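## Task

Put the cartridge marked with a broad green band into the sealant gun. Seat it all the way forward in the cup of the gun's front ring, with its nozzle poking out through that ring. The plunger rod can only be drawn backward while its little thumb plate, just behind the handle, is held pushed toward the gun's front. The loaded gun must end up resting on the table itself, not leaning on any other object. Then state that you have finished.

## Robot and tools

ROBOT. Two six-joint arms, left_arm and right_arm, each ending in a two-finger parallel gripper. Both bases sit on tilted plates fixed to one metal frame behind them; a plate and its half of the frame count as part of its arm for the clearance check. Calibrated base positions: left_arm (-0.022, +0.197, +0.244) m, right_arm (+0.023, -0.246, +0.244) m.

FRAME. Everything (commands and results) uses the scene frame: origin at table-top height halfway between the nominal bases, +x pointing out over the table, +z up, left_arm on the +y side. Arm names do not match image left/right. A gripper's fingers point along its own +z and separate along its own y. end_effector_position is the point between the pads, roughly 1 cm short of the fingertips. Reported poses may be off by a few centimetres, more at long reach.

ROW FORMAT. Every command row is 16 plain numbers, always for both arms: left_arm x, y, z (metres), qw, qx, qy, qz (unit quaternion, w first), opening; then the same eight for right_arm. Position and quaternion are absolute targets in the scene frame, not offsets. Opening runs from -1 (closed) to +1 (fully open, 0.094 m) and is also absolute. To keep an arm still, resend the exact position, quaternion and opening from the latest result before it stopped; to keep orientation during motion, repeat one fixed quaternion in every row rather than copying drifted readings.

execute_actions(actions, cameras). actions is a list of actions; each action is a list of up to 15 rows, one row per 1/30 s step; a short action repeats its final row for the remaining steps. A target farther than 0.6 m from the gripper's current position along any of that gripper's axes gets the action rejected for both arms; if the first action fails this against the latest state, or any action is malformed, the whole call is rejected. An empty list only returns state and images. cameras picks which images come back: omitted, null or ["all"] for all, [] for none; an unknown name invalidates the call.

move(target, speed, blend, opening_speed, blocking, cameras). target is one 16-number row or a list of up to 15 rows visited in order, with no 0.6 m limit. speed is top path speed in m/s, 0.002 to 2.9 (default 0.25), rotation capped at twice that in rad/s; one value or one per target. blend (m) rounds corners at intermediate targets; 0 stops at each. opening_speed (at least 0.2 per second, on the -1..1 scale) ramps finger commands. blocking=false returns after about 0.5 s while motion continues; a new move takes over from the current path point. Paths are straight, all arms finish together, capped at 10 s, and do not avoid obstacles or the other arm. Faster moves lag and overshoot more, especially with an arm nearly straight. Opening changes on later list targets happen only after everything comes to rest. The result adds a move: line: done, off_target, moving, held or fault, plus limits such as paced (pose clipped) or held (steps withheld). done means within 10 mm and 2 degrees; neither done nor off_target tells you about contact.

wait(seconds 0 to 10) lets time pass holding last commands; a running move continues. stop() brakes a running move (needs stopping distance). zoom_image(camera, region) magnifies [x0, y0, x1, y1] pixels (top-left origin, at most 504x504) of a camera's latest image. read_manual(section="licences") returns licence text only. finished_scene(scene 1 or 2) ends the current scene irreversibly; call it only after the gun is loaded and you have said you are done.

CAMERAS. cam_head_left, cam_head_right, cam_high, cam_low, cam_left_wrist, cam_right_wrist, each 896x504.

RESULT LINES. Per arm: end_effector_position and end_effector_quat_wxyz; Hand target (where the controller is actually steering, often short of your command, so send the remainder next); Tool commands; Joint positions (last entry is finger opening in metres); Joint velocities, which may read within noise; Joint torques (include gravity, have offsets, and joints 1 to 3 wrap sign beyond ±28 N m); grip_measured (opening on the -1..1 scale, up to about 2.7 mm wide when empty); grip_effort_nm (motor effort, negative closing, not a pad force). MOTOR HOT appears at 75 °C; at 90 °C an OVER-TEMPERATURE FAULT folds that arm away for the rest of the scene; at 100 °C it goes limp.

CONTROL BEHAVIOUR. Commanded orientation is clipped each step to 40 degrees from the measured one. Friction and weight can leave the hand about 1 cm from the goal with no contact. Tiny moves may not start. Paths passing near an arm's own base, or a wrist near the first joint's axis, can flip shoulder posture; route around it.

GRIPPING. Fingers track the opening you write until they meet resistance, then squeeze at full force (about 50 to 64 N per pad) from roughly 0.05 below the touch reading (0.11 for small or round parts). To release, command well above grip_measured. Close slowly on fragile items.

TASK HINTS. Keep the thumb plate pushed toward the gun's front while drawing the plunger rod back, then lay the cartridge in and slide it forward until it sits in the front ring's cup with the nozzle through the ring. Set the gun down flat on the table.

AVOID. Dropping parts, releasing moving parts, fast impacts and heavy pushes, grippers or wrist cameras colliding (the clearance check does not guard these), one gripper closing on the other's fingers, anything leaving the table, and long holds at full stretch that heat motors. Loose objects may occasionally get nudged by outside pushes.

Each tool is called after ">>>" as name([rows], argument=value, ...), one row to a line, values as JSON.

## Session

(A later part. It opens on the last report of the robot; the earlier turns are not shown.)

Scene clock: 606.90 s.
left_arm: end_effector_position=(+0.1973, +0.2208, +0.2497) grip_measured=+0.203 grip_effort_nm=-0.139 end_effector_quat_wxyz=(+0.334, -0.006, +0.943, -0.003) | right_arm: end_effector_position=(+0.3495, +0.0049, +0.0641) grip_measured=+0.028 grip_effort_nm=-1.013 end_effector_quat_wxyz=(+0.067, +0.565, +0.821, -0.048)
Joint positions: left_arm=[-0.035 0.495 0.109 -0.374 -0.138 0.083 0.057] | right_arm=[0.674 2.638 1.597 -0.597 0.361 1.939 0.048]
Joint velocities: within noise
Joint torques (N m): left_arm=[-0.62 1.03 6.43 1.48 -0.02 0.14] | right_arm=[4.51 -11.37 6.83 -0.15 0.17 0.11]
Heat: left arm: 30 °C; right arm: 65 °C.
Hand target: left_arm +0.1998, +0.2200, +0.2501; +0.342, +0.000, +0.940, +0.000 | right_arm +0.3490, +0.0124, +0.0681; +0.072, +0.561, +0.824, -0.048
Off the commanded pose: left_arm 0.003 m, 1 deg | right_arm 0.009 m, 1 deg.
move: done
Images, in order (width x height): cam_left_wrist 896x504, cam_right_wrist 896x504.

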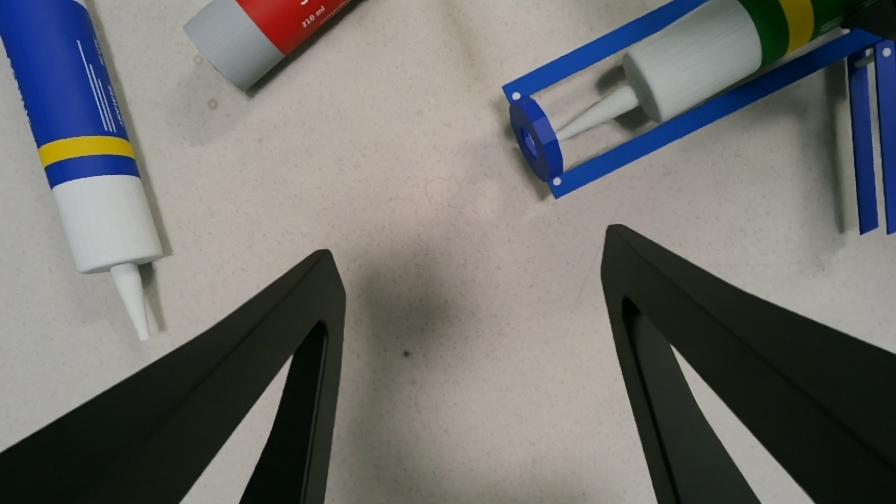

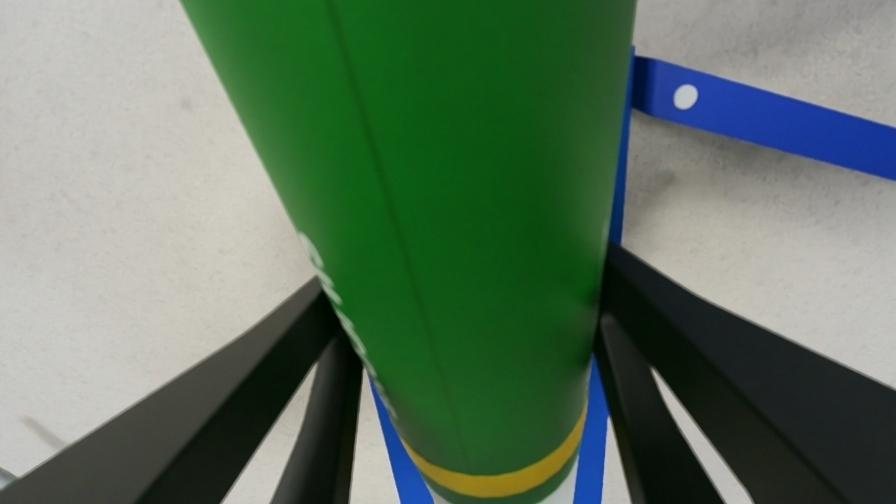

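>>> move([
  [0.20,0.22,0.25,0.342,0,0.9397,0,0.2,0.339,0.039,0.067,0.0720,0.5606,0.8235,-0.0491,-0.05],
], speed=0.06, cameras=["cam_left_wrist","cam_right_wrist"])

>>> zoom_image(camera="cam_left_wrist", region=[450, 40, 700, 240])

Scene clock: 613.70 s.
left_arm: end_effector_position=(+0.1973, +0.2208, +0.2497) grip_measured=+0.203 grip_effort_nm=-0.139 end_effector_quat_wxyz=(+0.334, -0.006, +0.943, -0.003) | right_arm: end_effector_position=(+0.3394, +0.0271, +0.0601) grip_measured=+0.028 grip_effort_nm=-1.004 end_effector_quat_wxyz=(+0.067, +0.564, +0.821, -0.054)
Joint positions: left_arm=[-0.035 0.495 0.109 -0.374 -0.138 0.083 0.057] | right_arm=[0.726 2.697 1.681 -0.653 0.361 1.998 0.048]
Joint velocities: within noise
Joint torques (N m): left_arm=[-0.66 1.01 6.52 1.5 -0.03 0.15] | right_arm=[5.15 -11.97 7.43 -0.21 0.12 0.16]
Heat: left arm: 30 °C; right arm: 63 °C.
Hand target: left_arm +0.1997, +0.2200, +0.2501; +0.342, +0.000, +0.940, +0.000 | right_arm +0.3387, +0.0389, +0.0670; +0.072, +0.561, +0.824, -0.048
Off the commanded pose: left_arm 0.003 m, 1 deg | right_arm 0.014 m, 1 deg.
move: off_target (right_arm)
Images, in order (width x height): cam_left_wrist 896x504, cam_right_wrist 896x504.

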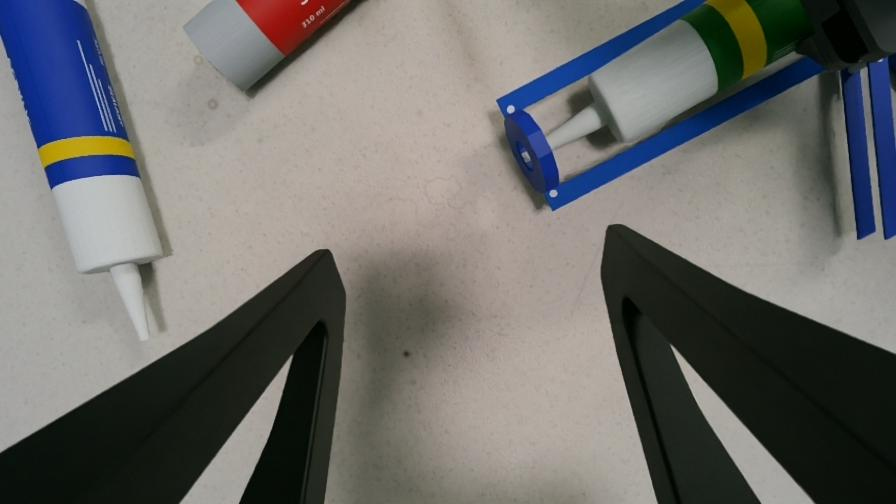

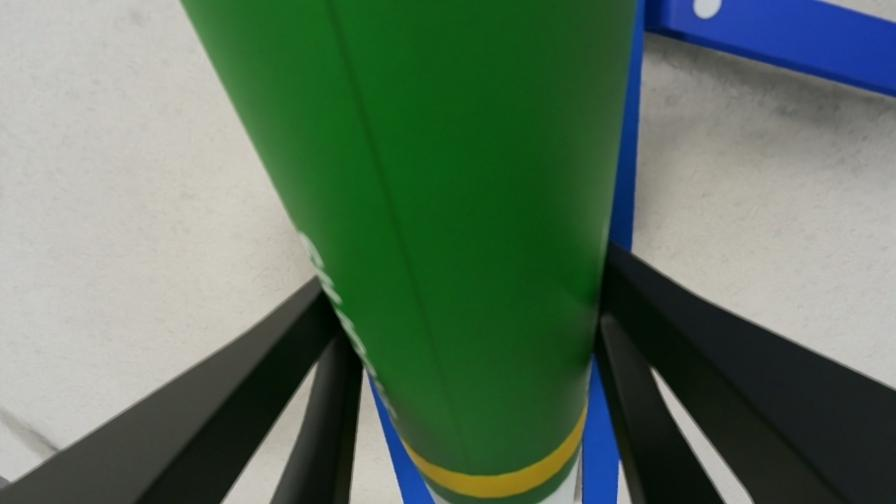

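Scaled by 2.016 from the camera's 896x504 image, which has a finer 1280x720 frame.

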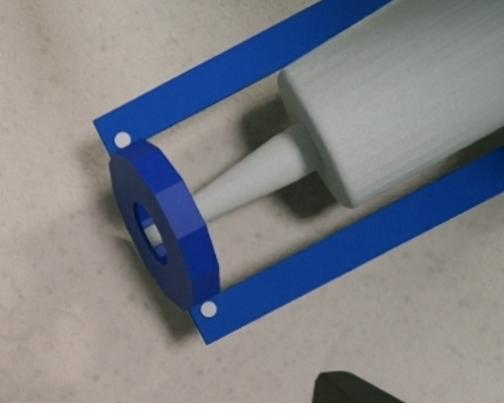

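>>> move([
  [0.20,0.22,0.25,0.342,0,0.9397,0,0.2,0.332,0.063,0.066,0.0720,0.5606,0.8235,-0.0491,-0.05],
], speed=0.06, cameras=["cam_left_wrist","cam_right_wrist"])

>>> zoom_image(camera="cam_left_wrist", region=[450, 40, 700, 240])

Scene clock: 623.50 s.
left_arm: end_effector_position=(+0.1973, +0.2208, +0.2497) grip_measured=+0.203 grip_effort_nm=-0.144 end_effector_quat_wxyz=(+0.334, -0.006, +0.943, -0.003) | right_arm: end_effector_position=(+0.3337, +0.0503, +0.0594) grip_measured=+0.028 grip_effort_nm=-1.004 end_effector_quat_wxyz=(+0.070, +0.563, +0.822, -0.055)
Joint positions: left_arm=[-0.035 0.495 0.109 -0.374 -0.138 0.083 0.057] | right_arm=[0.774 2.756 1.786 -0.719 0.361 2.046 0.048]
Joint velocities: within noise
Joint torques (N m): left_arm=[-0.62 0.98 6.43 1.46 0 0.16] | right_arm=[5.18 -12.27 7.65 -0.22 0.09 0.17]
Heat: left arm: 30 °C; right arm: 65 °C.
Hand target: left_arm +0.1997, +0.2200, +0.2501; +0.342, +0.000, +0.940, +0.000 | right_arm +0.3318, +0.0627, +0.0660; +0.072, +0.561, +0.824, -0.049
Off the commanded pose: left_arm 0.003 m, 1 deg | right_arm 0.014 m, 1 deg.
move: off_target (right_arm)
Images, in order (width x height): cam_left_wrist 896x504, cam_right_wrist 896x504.

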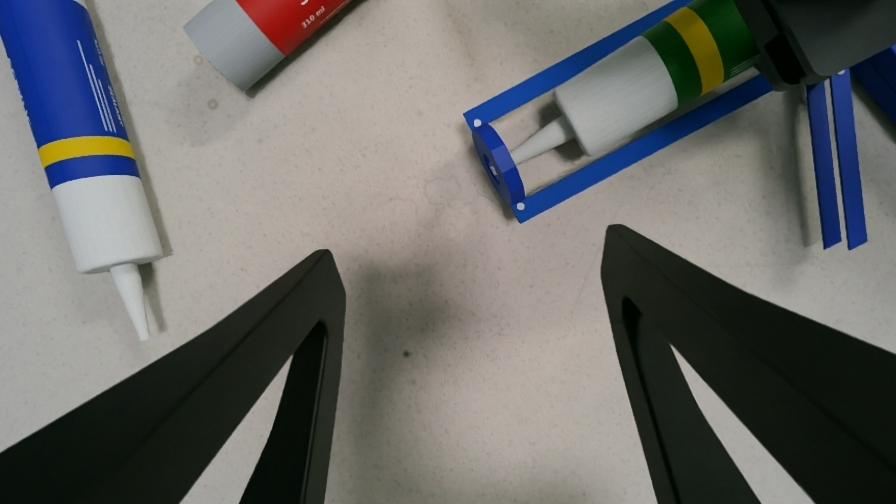

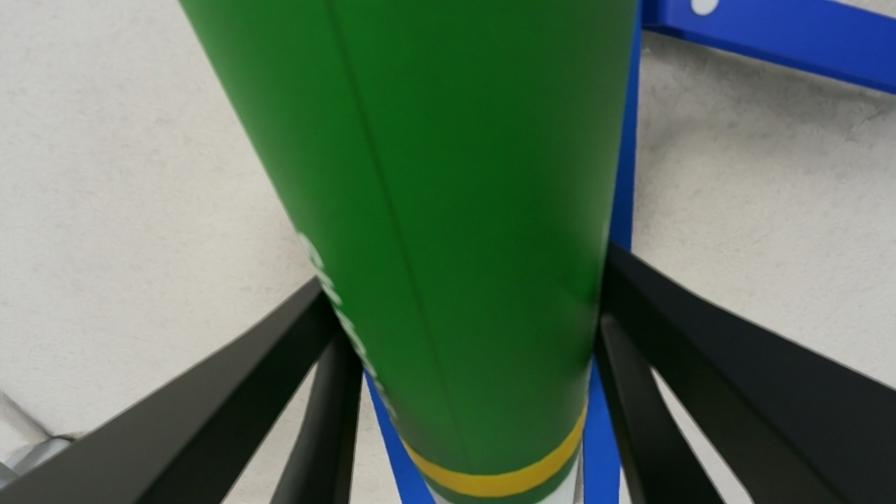

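Scaled by 2.016 from the camera's 896x504 image, which has a finer 1280x720 frame.

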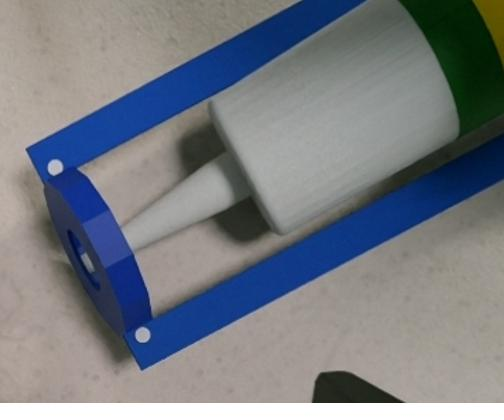

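>>> move([
  [0.225,0.262,0.12,0,-0.8241,0.5664,0,-0.2,0.332,0.060,0.066,0.0720,0.5606,0.8235,-0.0491,-0.05],
  [0.230,0.250,0.075,0,-0.8241,0.5664,0,-0.2,0.332,0.060,0.066,0.0720,0.5606,0.8235,-0.0491,-0.05],
], speed=0.15, cameras=["cam_left_wrist","cam_high"])

Scene clock: 648.53 s.
left_arm: end_effector_position=(+0.2256, +0.2536, +0.0790) grip_measured=-0.197 grip_effort_nm=-0.139 end_effector_quat_wxyz=(+0.001, +0.824, -0.566, -0.003) | right_arm: end_effector_position=(+0.3336, +0.0502, +0.0594) grip_measured=+0.028 grip_effort_nm=-1.009 end_effector_quat_wxyz=(+0.070, +0.563, +0.822, -0.056)
Joint positions: left_arm=[0.19 2.037 0.638 -0.02 -0.14 -1.726 0.038] | right_arm=[0.774 2.756 1.786 -0.72 0.361 2.047 0.048]
Joint velocities: within noise
Joint torques (N m): left_arm=[-2.44 -4.38 2.92 0.4 0.01 -0.09] | right_arm=[4.7 -12.86 6.22 -0.09 0.11 0.13]
Heat: left arm: 30 °C; right arm: 60 °C.
Hand target: left_arm +0.2300, +0.2500, +0.0753; +0.000, +0.824, -0.566, +0.000 | right_arm +0.3319, +0.0598, +0.0659; +0.072, +0.561, +0.824, -0.049
Off the commanded pose: left_arm 0.007 m, 0 deg | right_arm 0.012 m, 1 deg.
move: off_target (right_arm)
Images, in order (width x height): cam_high 896x504, cam_left_wrist 896x504.

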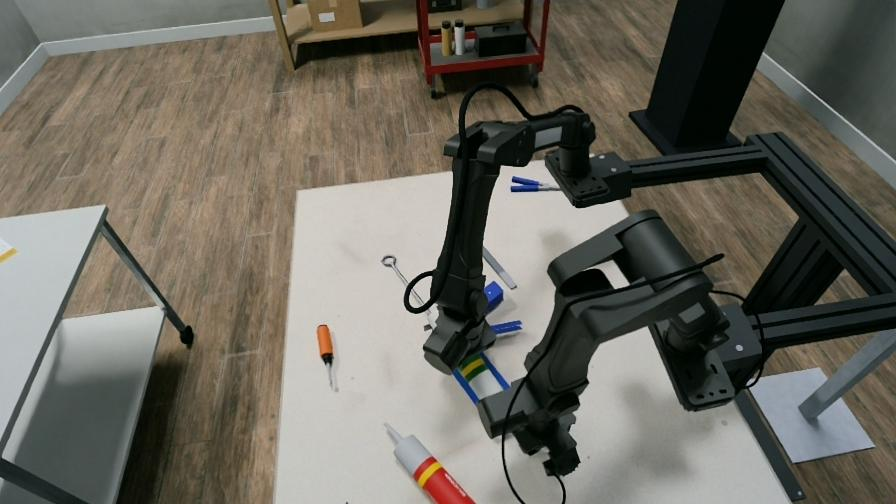

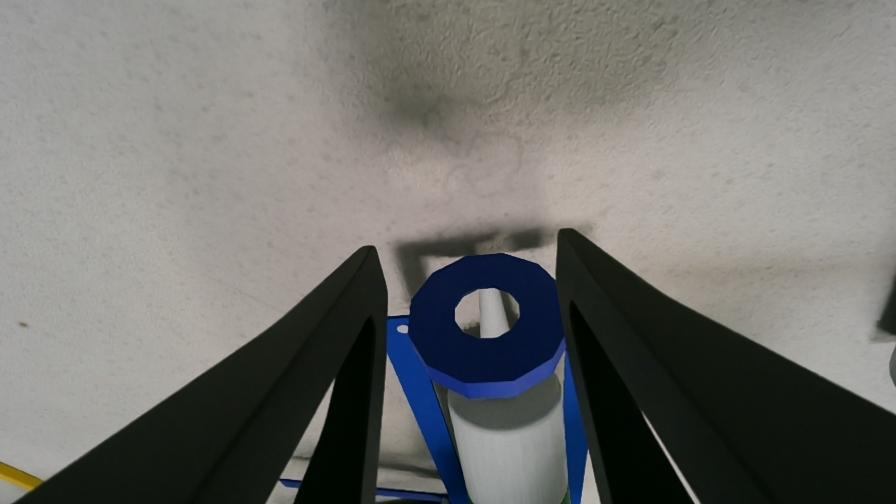

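>>> move([
  [0.230,0.250,0.075,0,-0.8241,0.5664,0,-0.2,0.330,0.060,0.084,0.0720,0.5606,0.8235,-0.0491,-0.05],
], speed=0.08, cameras=["cam_left_wrist","cam_right_wrist"])

Scene clock: 655.97 s.
left_arm: end_effector_position=(+0.2259, +0.2536, +0.0790) grip_measured=-0.197 grip_effort_nm=-0.144 end_effector_quat_wxyz=(+0.001, +0.824, -0.566, -0.003) | right_arm: end_effector_position=(+0.3318, +0.0492, +0.0597) grip_measured=+0.028 grip_effort_nm=-1.009 end_effector_quat_wxyz=(+0.070, +0.566, +0.819, -0.059)
Joint positions: left_arm=[0.19 2.037 0.638 -0.019 -0.14 -1.727 0.038] | right_arm=[0.775 2.756 1.786 -0.729 0.361 2.059 0.048]
Joint velocities: within noise
Joint torques (N m): left_arm=[-2.37 -4.38 3 0.37 0.02 -0.11] | right_arm=[5.67 -16.95 4.63 -0.37 0.06 0.14]
Heat: left arm: 30 °C; right arm: 60 °C.
Hand target: left_arm +0.2299, +0.2500, +0.0752; +0.000, +0.824, -0.566, +0.000 | right_arm +0.3299, +0.0599, +0.0828; +0.072, +0.560, +0.824, -0.049
Off the commanded pose: left_arm 0.007 m, 0 deg | right_arm 0.027 m, 1 deg.
move: off_target (right_arm)
Images, in order (width x height): cam_left_wrist 896x504, cam_right_wrist 896x504.

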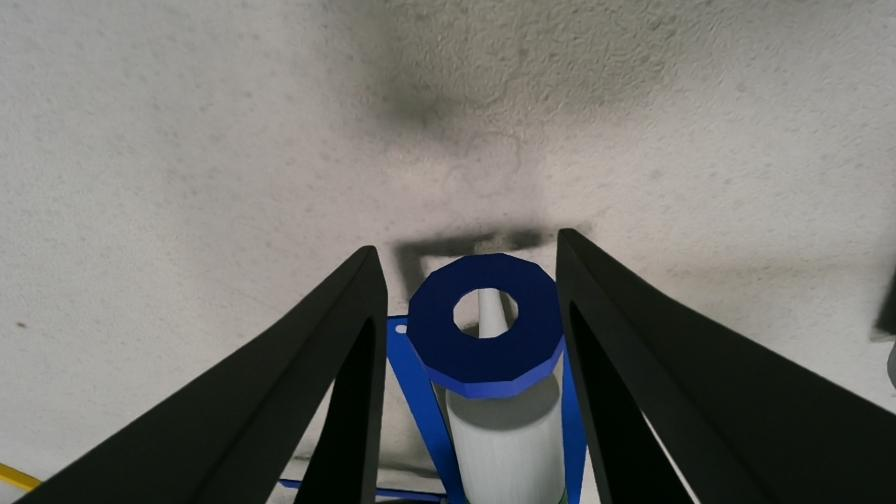

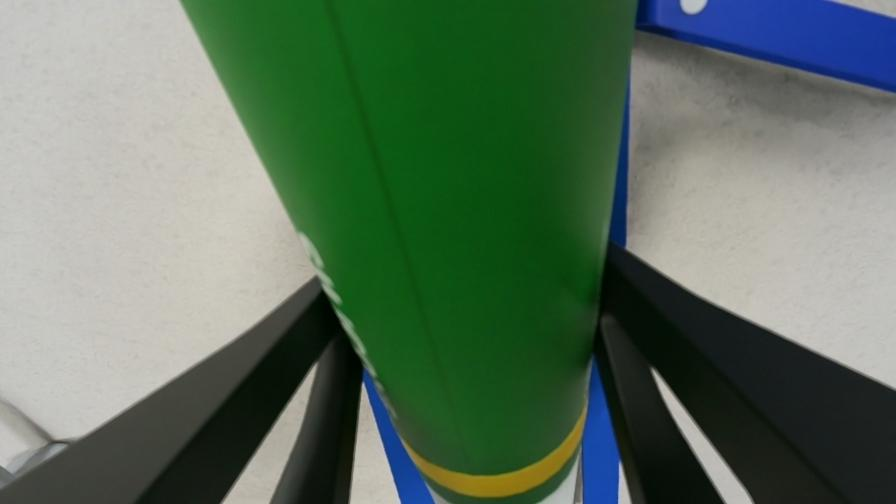

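>>> move([
  [0.230,0.250,0.075,0,-0.8241,0.5664,0,-0.2,0.331,0.060,0.072,0.0541,0.5616,0.8249,-0.0368,-0.05],
], speed=0.08, cameras=["cam_left_wrist","cam_right_wrist"])

Scene clock: 659.90 s.
left_arm: end_effector_position=(+0.2260, +0.2536, +0.0790) grip_measured=-0.197 grip_effort_nm=-0.139 end_effector_quat_wxyz=(+0.001, +0.824, -0.566, -0.003) | right_arm: end_effector_position=(+0.3285, +0.0487, +0.0578) grip_measured=+0.028 grip_effort_nm=-1.004 end_effector_quat_wxyz=(+0.064, +0.562, +0.823, -0.058)
Joint positions: left_arm=[0.19 2.037 0.638 -0.019 -0.14 -1.727 0.038] | right_arm=[0.775 2.751 1.766 -0.712 0.351 2.046 0.048]
Joint velocities: within noise
Joint torques (N m): left_arm=[-2.35 -4.27 3.02 0.39 0.01 -0.09] | right_arm=[3.73 -15.94 3.89 0.16 -0.18 -0.05]
Heat: left arm: 31 °C; right arm: 61 °C.
Hand target: left_arm +0.2300, +0.2500, +0.0752; +0.000, +0.824, -0.566, +0.000 | right_arm +0.3308, +0.0599, +0.0719; +0.054, +0.561, +0.825, -0.037
Off the commanded pose: left_arm 0.007 m, 0 deg | right_arm 0.018 m, 3 deg.
move: off_target (right_arm)
Images, in order (width x height): cam_left_wrist 896x504, cam_right_wrist 896x504.

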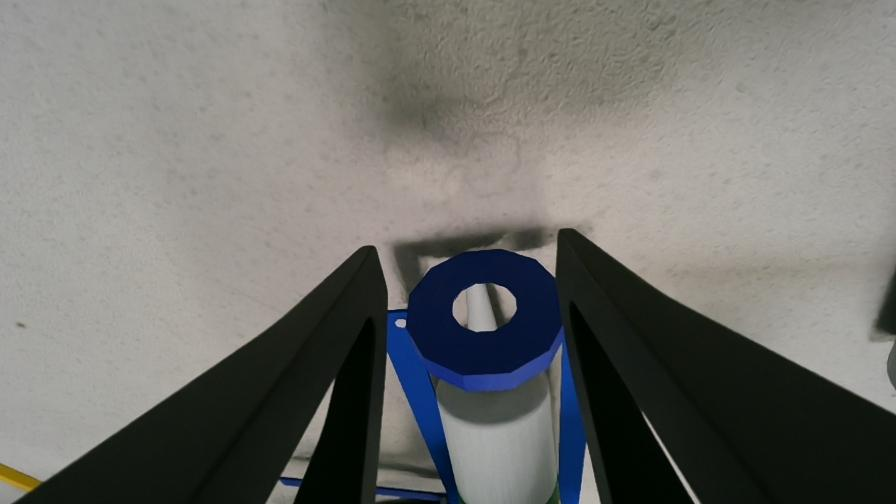

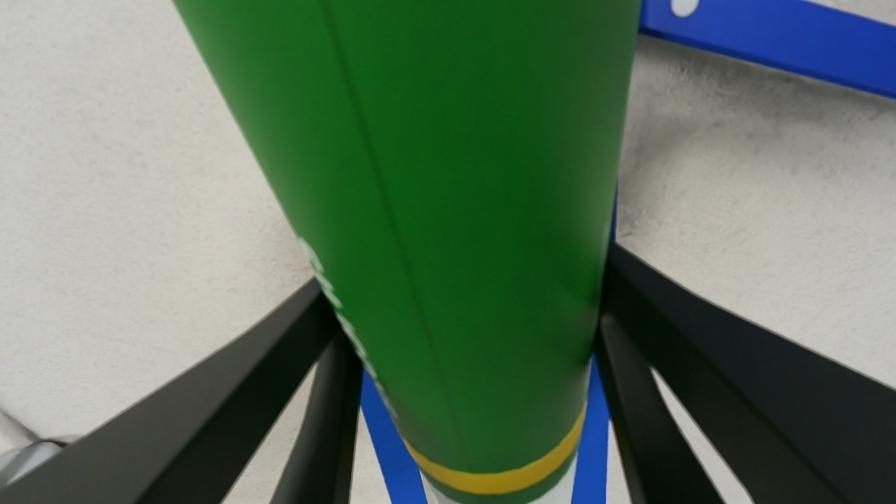

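>>> move([
  [0.230,0.250,0.075,0,-0.8241,0.5664,0,-0.2,0.335,0.052,0.103,0.1043,0.5583,0.8200,-0.0710,-0.05],
], speed=0.1, cameras=["cam_left_wrist","cam_right_wrist"])

Scene clock: 670.40 s.
left_arm: end_effector_position=(+0.2260, +0.2536, +0.0790) grip_measured=-0.197 grip_effort_nm=-0.134 end_effector_quat_wxyz=(+0.001, +0.824, -0.566, -0.003) | right_arm: end_effector_position=(+0.3254, +0.0432, +0.0688) grip_measured=+0.028 grip_effort_nm=-1.009 end_effector_quat_wxyz=(+0.085, +0.565, +0.817, -0.082)
Joint positions: left_arm=[0.19 2.037 0.638 -0.019 -0.14 -1.727 0.038] | right_arm=[0.794 2.749 1.795 -0.798 0.393 2.094 0.048]
Joint velocities: within noise
Joint torques (N m): left_arm=[-2.35 -4.3 2.92 0.39 -0.02 -0.11] | right_arm=[5.18 -17.74 7.08 -0.77 0.4 0.02]
Heat: left arm: 31 °C; right arm: 64 °C.
Hand target: left_arm +0.2299, +0.2500, +0.0752; +0.000, +0.824, -0.567, +0.000 | right_arm +0.3347, +0.0519, +0.1015; +0.104, +0.558, +0.820, -0.069
Off the commanded pose: left_arm 0.007 m, 0 deg | right_arm 0.037 m, 3 deg.
joint sent to its limit (right arm) — joint 6 (wrist roll), upper limit. The joint targets still meet the commanded pose.
move: off_target (right_arm)
Images, in order (width x height): cam_left_wrist 896x504, cam_right_wrist 896x504.

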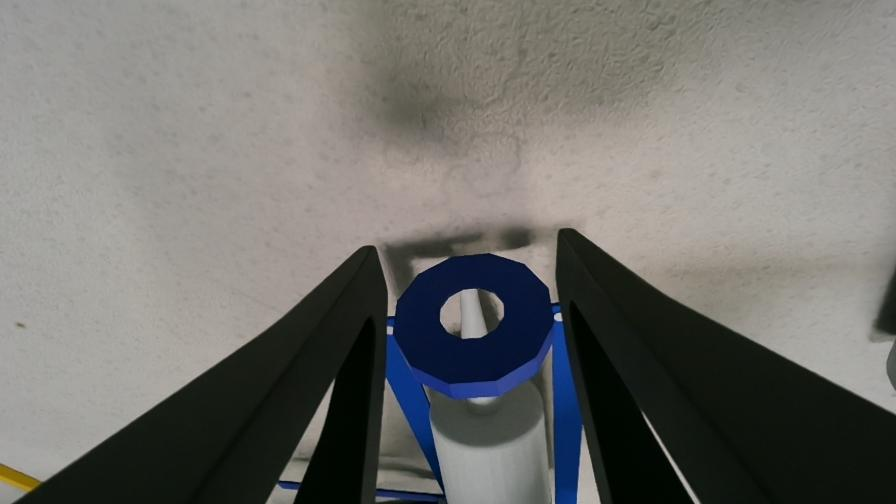

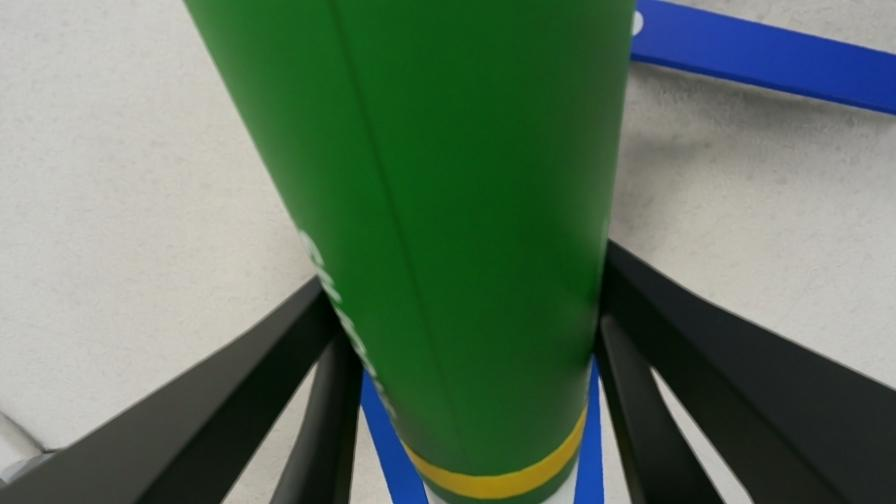

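>>> move([
  [0.230,0.250,0.10,0,-0.8141,0.5807,0,0.95,0.345,0.012,0.108,0.1043,0.5583,0.8200,-0.0710,-0.05],
  [0.254,0.172,0.080,0,-0.8141,0.5807,0,0.95,0.345,0.012,0.100,0.1043,0.5583,0.8200,-0.0710,-0.05],
], speed=0.1, cameras=["cam_left_wrist","cam_right_wrist"])

Scene clock: 682.97 s.
left_arm: end_effector_position=(+0.2509, +0.1848, +0.0862) grip_measured=+0.947 grip_effort_nm=0.149 end_effector_quat_wxyz=(+0.003, +0.807, -0.590, +0.013) | right_arm: end_effector_position=(+0.3313, +0.0105, +0.0815) grip_measured=+0.028 grip_effort_nm=-1.004 end_effector_quat_wxyz=(+0.086, +0.556, +0.822, -0.087)
Joint positions: left_arm=[-0.069 2.075 0.71 -0.071 -0.154 -1.924 0.091] | right_arm=[0.741 2.642 1.65 -0.746 0.407 2.02 0.048]
Joint velocities: within noise
Joint torques (N m): left_arm=[-1.22 -6.6 2.21 0.26 -0.03 0.06] | right_arm=[2.81 -15.97 4.56 -0.14 0.41 -0.01]
Heat: left arm: 31 °C; right arm: 70 °C.
Hand target: left_arm +0.2498, +0.1867, +0.0864; +0.002, +0.807, -0.590, +0.011 | right_arm +0.3447, +0.0120, +0.0998; +0.104, +0.559, +0.820, -0.071
Off the commanded pose: left_arm 0.015 m, 2 deg | right_arm 0.023 m, 3 deg.
move: held (left_arm; a check stopped the path), off_target (right_arm; braked when a check withheld steps of left_arm); path passed 1 of 2 targets; limits=held
pose unreachable (left arm): on one or more control steps of this call, first in action 0 (counted from 0), this arm could not follow its commanded pose, so it was not sent that pose on those steps. It may still have moved: this result reports where it is.
cause: moving toward the commanded pose would bring a part of the arm too close to another arm (this arm's wrist (the part past joint 4) and the right arm's wrist (the part past joint 4)).
Images, in order (width x height): cam_left_wrist 896x504, cam_right_wrist 896x504.

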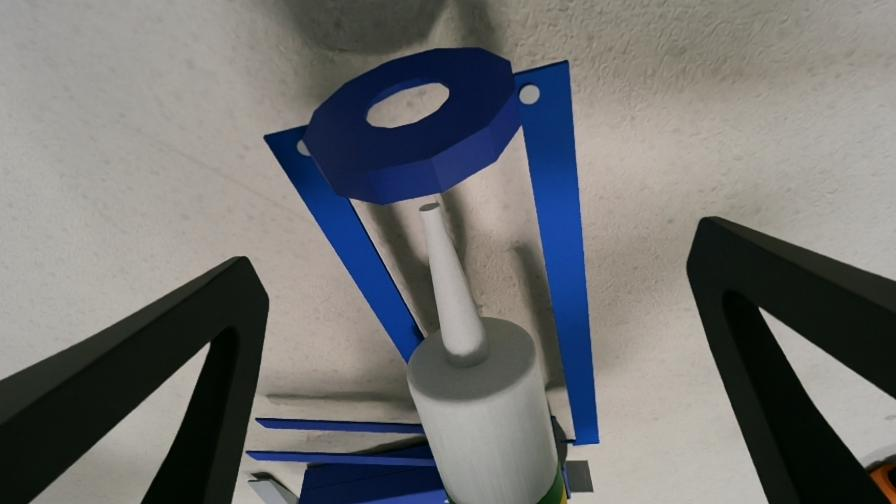

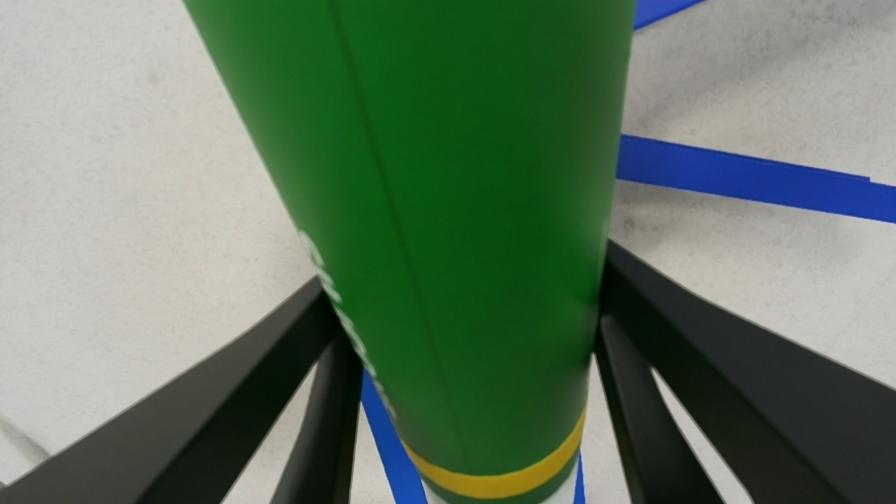

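>>> move([
  [0.230,0.250,0.12,0,-0.8141,0.5807,0,0.95,0.345,-0.02,0.15,0.0748,0.5108,0.8553,-0.0447,-0.05],
  [0.230,0.250,0.12,0,-0.8141,0.5807,0,0.95,0.27,-0.18,0.20,0,0.5128,0.8585,0,-0.05],
], speed=0.15, cameras=["cam_left_wrist","cam_high"])

Scene clock: 688.93 s.
left_arm: end_effector_position=(+0.2313, +0.2486, +0.1131) grip_measured=+0.947 grip_effort_nm=0.149 end_effector_quat_wxyz=(+0.001, +0.816, -0.578, -0.002) | right_arm: end_effector_position=(+0.2667, -0.1793, +0.1920) grip_measured=+0.028 grip_effort_nm=-1.004 end_effector_quat_wxyz=(-0.005, +0.511, +0.860, -0.009)
Joint positions: left_arm=[0.148 1.892 0.648 -0.18 -0.146 -1.74 0.091] | right_arm=[0.329 1.691 0.741 -0.574 0.2 1.441 0.048]
Joint velocities: within noise
Joint torques (N m): left_arm=[-0.64 -8.32 2.24 0.06 0.03 0.18] | right_arm=[1.03 -8.95 4.86 0.05 -0.03 0]
Heat: left arm: 32 °C; right arm: 70 °C.
Hand target: left_arm +0.2300, +0.2500, +0.1196; +0.000, +0.814, -0.581, +0.000 | right_arm +0.2700, -0.1799, +0.1997; +0.000, +0.513, +0.859, +0.000
Off the commanded pose: left_arm 0.007 m, 0 deg | right_arm 0.009 m, 1 deg.
move: done
Images, in order (width x height): cam_high 896x504, cam_left_wrist 896x504.

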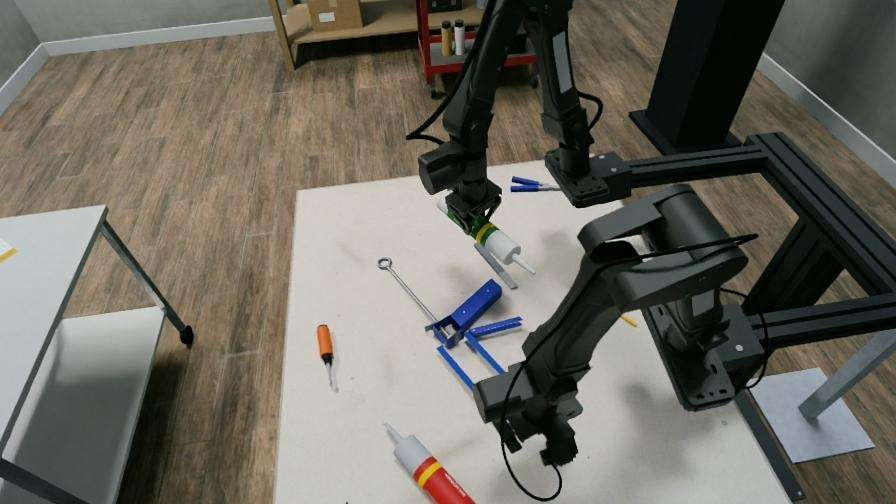

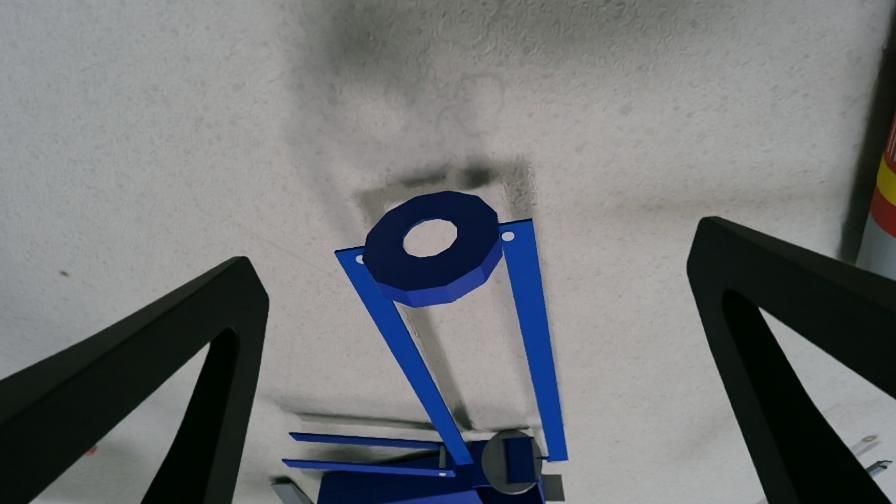

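>>> move([
  [0.241,0.170,0.085,0,-0.8480,0.5299,0,0.95,0.27,-0.18,0.20,0,0.5128,0.8585,0,-0.05],
], speed=0.12, cameras=["cam_left_wrist"])

Scene clock: 703.83 s.
left_arm: end_effector_position=(+0.2364, +0.1739, +0.0884) grip_measured=+0.947 grip_effort_nm=0.149 end_effector_quat_wxyz=(+0.012, +0.839, -0.545, +0.004) | right_arm: end_effector_position=(+0.2667, -0.1792, +0.1920) grip_measured=+0.028 grip_effort_nm=-1.009 end_effector_quat_wxyz=(-0.006, +0.510, +0.860, -0.009)
Joint positions: left_arm=[-0.112 2.062 0.677 -0.079 -0.153 -2.081 0.091] | right_arm=[0.329 1.691 0.741 -0.574 0.2 1.439 0.048]
Joint velocities: within noise
Joint torques (N m): left_arm=[-2.54 -4.55 3.52 0.43 -0.03 -0.12] | right_arm=[1.05 -8.87 4.83 0.04 0 -0.02]
Heat: left arm: 35 °C; right arm: 63 °C.
Hand target: left_arm +0.2408, +0.1704, +0.0851; +0.009, +0.839, -0.544, +0.008 | right_arm +0.2700, -0.1800, +0.1997; +0.000, +0.513, +0.859, +0.000
Off the commanded pose: left_arm 0.007 m, 2 deg | right_arm 0.009 m, 1 deg.
joint sent to its limit (left arm) — joint 6 (wrist roll), lower limit. The joint targets still meet the commanded pose.
move: done
Images, in order (width x height): cam_left_wrist 896x504.

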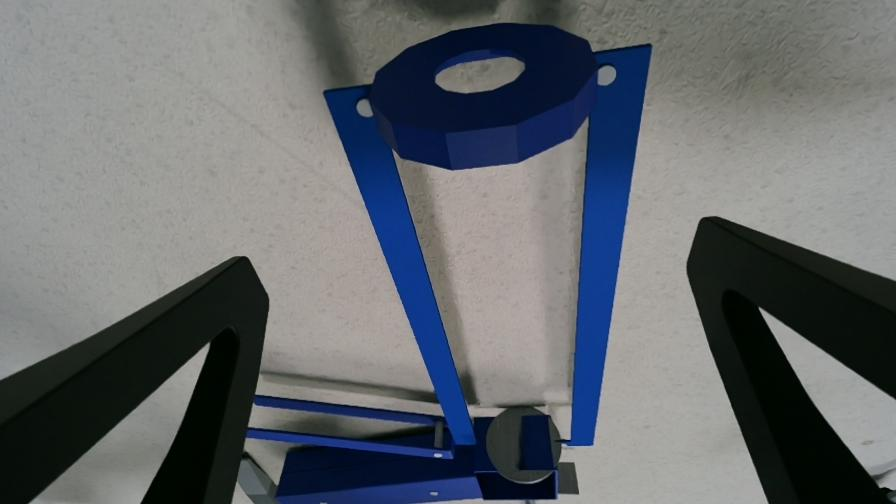

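>>> move([
  [0.244,0.175,0.11,0,0.1736,0.9848,0,0.95,0.27,-0.18,0.20,0,0.5128,0.8585,0,-0.05],
  [0.244,0.175,0.09,0,0.5299,0.8480,0,0.95,0.27,-0.18,0.20,0,0.5128,0.8585,0,-0.05],
], speed=0.5, cameras=["cam_left_wrist"])

Scene clock: 715.57 s.
left_arm: end_effector_position=(+0.2390, +0.1761, +0.0939) grip_measured=+0.947 grip_effort_nm=0.144 end_effector_quat_wxyz=(-0.006, +0.528, +0.849, +0.001) | right_arm: end_effector_position=(+0.2667, -0.1792, +0.1920) grip_measured=+0.028 grip_effort_nm=-1.009 end_effector_quat_wxyz=(-0.006, +0.510, +0.860, -0.009)
Joint positions: left_arm=[-0.128 2.047 0.693 -0.121 -0.187 1.002 0.091] | right_arm=[0.329 1.691 0.741 -0.574 0.199 1.439 0.048]
Joint velocities: within noise
Joint torques (N m): left_arm=[-1.01 -4.63 3.54 0.42 0.1 0.14] | right_arm=[0.99 -8.9 4.81 0.04 0 0]
Heat: left arm: 33 °C; right arm: 61 °C.
Hand target: left_arm +0.2440, +0.1750, +0.0903; +0.000, +0.530, +0.848, +0.000 | right_arm +0.2700, -0.1799, +0.1997; +0.000, +0.513, +0.859, +0.000
Off the commanded pose: left_arm 0.006 m, 1 deg | right_arm 0.009 m, 1 deg.
move: done
Images, in order (width x height): cam_left_wrist 896x504.

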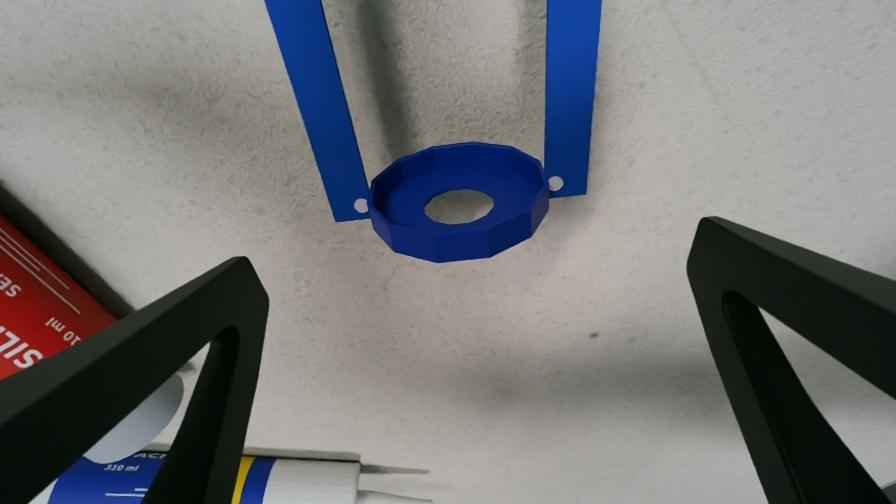

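>>> move([
  [0.248,0.176,0.055,0,0.5299,0.8480,0,0.95,0.27,-0.18,0.20,0,0.5128,0.8585,0,-0.05],
], speed=0.1, cameras=["cam_left_wrist"])

Scene clock: 721.80 s.
left_arm: end_effector_position=(+0.2442, +0.1772, +0.0600) grip_measured=+0.947 grip_effort_nm=0.139 end_effector_quat_wxyz=(-0.006, +0.528, +0.849, +0.003) | right_arm: end_effector_position=(+0.2667, -0.1792, +0.1920) grip_measured=+0.028 grip_effort_nm=-1.004 end_effector_quat_wxyz=(-0.006, +0.510, +0.860, -0.009)
Joint positions: left_arm=[-0.102 2.201 0.732 0.001 -0.187 1.031 0.091] | right_arm=[0.329 1.691 0.741 -0.574 0.199 1.439 0.048]
Joint velocities: within noise
Joint torques (N m): left_arm=[-1.03 -5.04 2.92 0.4 0.1 0.16] | right_arm=[1.06 -8.91 4.86 0.04 -0.03 -0.01]
Heat: left arm: 32 °C; right arm: 61 °C.
Hand target: left_arm +0.2480, +0.1760, +0.0553; +0.000, +0.530, +0.848, +0.000 | right_arm +0.2700, -0.1799, +0.1997; +0.000, +0.513, +0.859, +0.000
Off the commanded pose: left_arm 0.006 m, 1 deg | right_arm 0.009 m, 1 deg.
move: done
Images, in order (width x height): cam_left_wrist 896x504.

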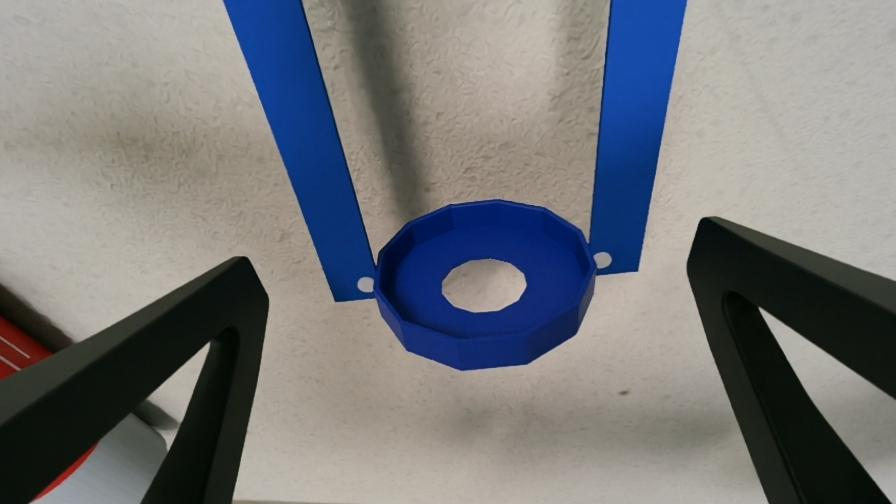

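>>> move([
  [0.250,0.1755,0.025,0,0.5299,0.8480,0,0.95,0.27,-0.18,0.20,0,0.5128,0.8585,0,-0.05],
  [0.250,0.1755,0.024,0,0.5299,0.8480,0,0.57,0.27,-0.18,0.20,0,0.5128,0.8585,0,-0.05],
], speed=0.08, opening_speed=0.5, cameras=["cam_left_wrist"])

Scene clock: 726.03 s.
left_arm: end_effector_position=(+0.2469, +0.1765, +0.0294) grip_measured=+0.681 grip_effort_nm=-1.009 end_effector_quat_wxyz=(-0.007, +0.530, +0.848, +0.002) | right_arm: end_effector_position=(+0.2667, -0.1792, +0.1920) grip_measured=+0.028 grip_effort_nm=-1.009 end_effector_quat_wxyz=(-0.006, +0.510, +0.860, -0.009)
Joint positions: left_arm=[-0.083 2.337 0.781 0.09 -0.185 1.053 0.079] | right_arm=[0.329 1.691 0.741 -0.574 0.199 1.439 0.048]
Joint velocities: within noise
Joint torques (N m): left_arm=[-1.16 -5.29 2.07 0.47 0.08 0.13] | right_arm=[1.02 -8.91 4.89 0.04 0.01 0]
Heat: left arm: 32 °C; right arm: 60 °C.
Hand target: left_arm +0.2500, +0.1756, +0.0243; +0.000, +0.530, +0.848, +0.000 | right_arm +0.2700, -0.1799, +0.1997; +0.000, +0.513, +0.859, +0.000
Off the commanded pose: left_arm 0.006 m, 1 deg | right_arm 0.009 m, 1 deg.
move: done
Images, in order (width x height): cam_left_wrist 896x504.

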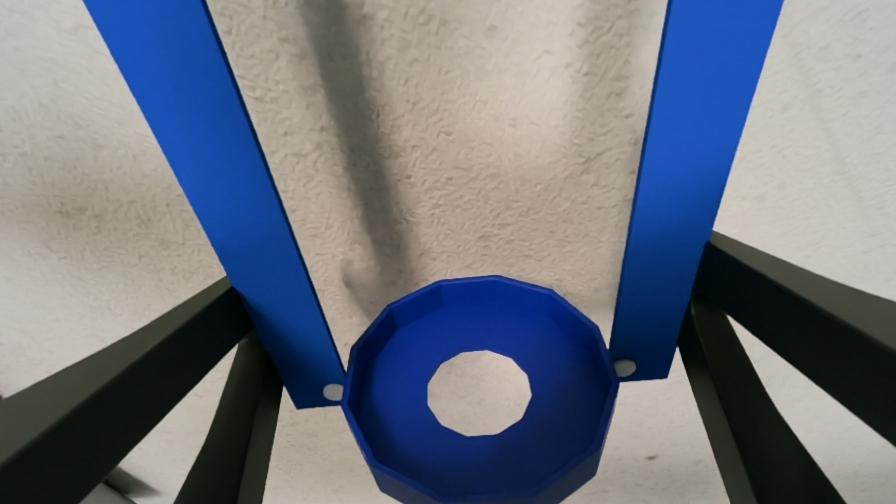

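>>> move([
  [0.261,0.1415,0.024,0,0.4962,0.8682,0,0.57,0.27,-0.18,0.20,0,0.5128,0.8585,0,-0.05],
], speed=0.06, cameras=["cam_left_wrist","cam_high"])

Scene clock: 731.23 s.
left_arm: end_effector_position=(+0.2573, +0.1481, +0.0284) grip_measured=+0.680 grip_effort_nm=-1.028 end_effector_quat_wxyz=(-0.005, +0.507, +0.862, +0.002) | right_arm: end_effector_position=(+0.2667, -0.1792, +0.1920) grip_measured=+0.028 grip_effort_nm=-1.004 end_effector_quat_wxyz=(-0.006, +0.510, +0.860, -0.009)
Joint positions: left_arm=[-0.176 2.371 0.848 0.043 -0.191 0.907 0.079] | right_arm=[0.329 1.691 0.741 -0.574 0.199 1.439 0.048]
Joint velocities: within noise
Joint torques (N m): left_arm=[-3.06 -5.64 3.25 0.33 0.01 -0.4] | right_arm=[1.05 -8.91 4.85 0.05 -0.01 0.01]
Heat: left arm: 32 °C; right arm: 60 °C.
Hand target: left_arm +0.2608, +0.1415, +0.0242; +0.000, +0.497, +0.868, +0.000 | right_arm +0.2700, -0.1799, +0.1997; +0.000, +0.513, +0.859, +0.000
Off the commanded pose: left_arm 0.009 m, 2 deg | right_arm 0.009 m, 1 deg.
move: done
Images, in order (width x height): cam_high 896x504, cam_left_wrist 896x504.

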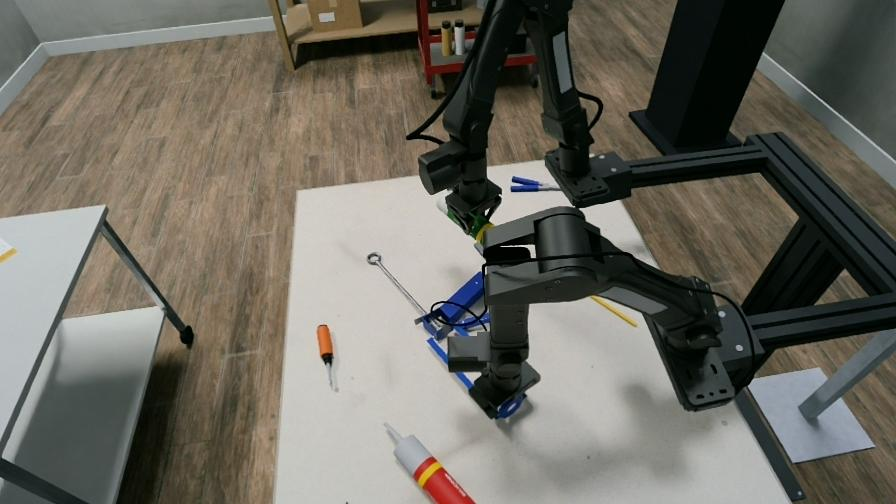

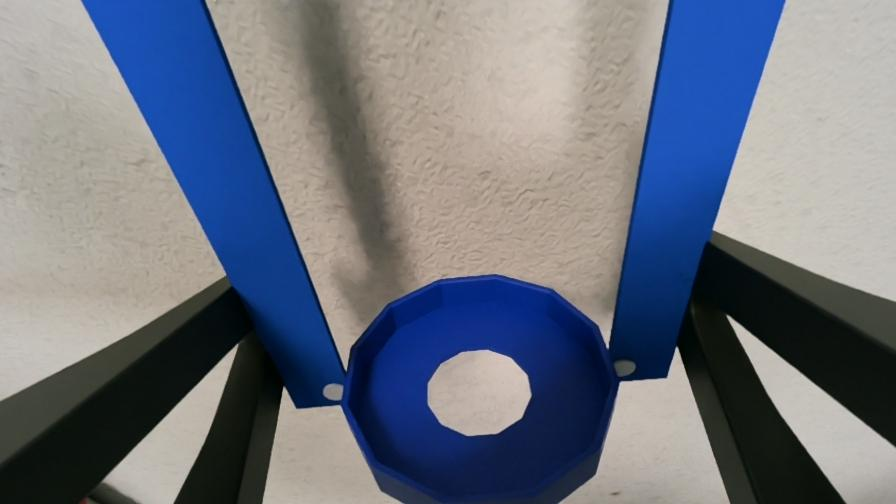

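>>> move([
  [0.261,0.1440,0.024,0,0.4962,0.8682,0,0.95,0.27,-0.18,0.20,0,0.5128,0.8585,0,-0.05],
  [0.261,0.1440,0.11,0,0.4962,0.8682,0,0.95,0.30,-0.14,0.20,0,0.5128,0.8585,0,-0.05],
  [0.213,0.228,0.13,0,0.1736,0.9848,0,0.3,0.33,-0.08,0.16,0.1163,0.5022,0.8543,-0.0684,-0.05],
  [0.213,0.228,0.09,0,-0.8616,0.5075,0,0.0,0.365,-0.012,0.13,0.1163,0.5022,0.8543,-0.0684,-0.05],
], speed=0.4, cameras=["cam_left_wrist","cam_right_wrist"])

Scene clock: 749.30 s.
left_arm: end_effector_position=(+0.2193, +0.2277, +0.0949) grip_measured=+0.003 grip_effort_nm=-0.139 end_effector_quat_wxyz=(-0.003, +0.858, -0.513, +0.007) | right_arm: end_effector_position=(+0.3620, -0.0182, +0.1211) grip_measured=+0.028 grip_effort_nm=-1.004 end_effector_quat_wxyz=(+0.098, +0.510, +0.852, -0.065)
Joint positions: left_arm=[0.086 1.957 0.57 -0.027 -0.148 -1.954 0.047] | right_arm=[0.671 2.475 1.542 -0.708 0.435 1.813 0.048]
Joint velocities: within noise
Joint torques (N m): left_arm=[-0.88 -4.1 1.21 0.41 -0.06 -0.11] | right_arm=[4.96 -11.3 7.72 -0.26 0.44 0.13]
Heat: left arm: 31 °C; right arm: 60 °C.
Hand target: left_arm +0.2130, +0.2280, +0.0903; +0.000, +0.862, -0.507, +0.000 | right_arm +0.3649, -0.0119, +0.1301; +0.116, +0.502, +0.854, -0.067
Off the commanded pose: left_arm 0.008 m, 1 deg | right_arm 0.011 m, 2 deg.
move: off_target (right_arm)
Images, in order (width x height): cam_left_wrist 896x504, cam_right_wrist 896x504.

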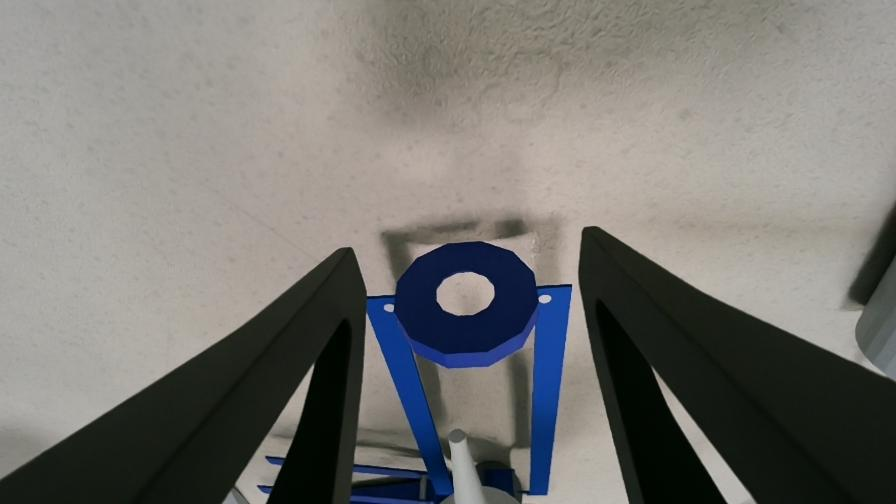

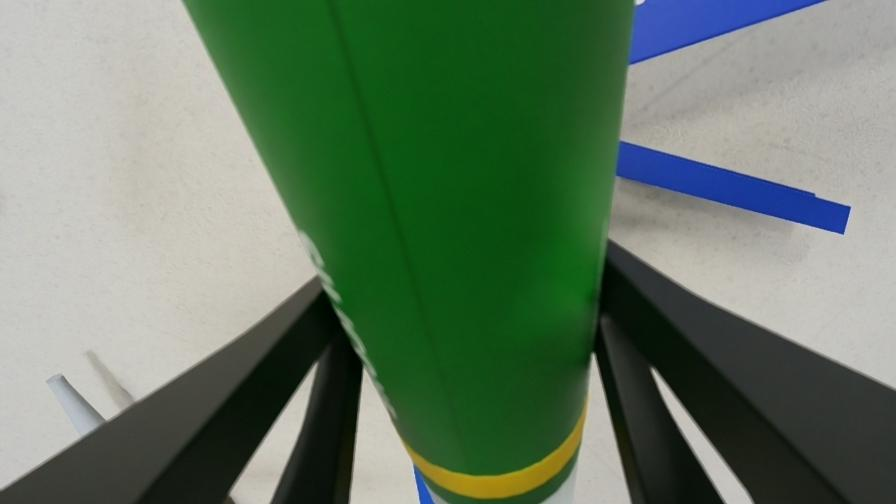

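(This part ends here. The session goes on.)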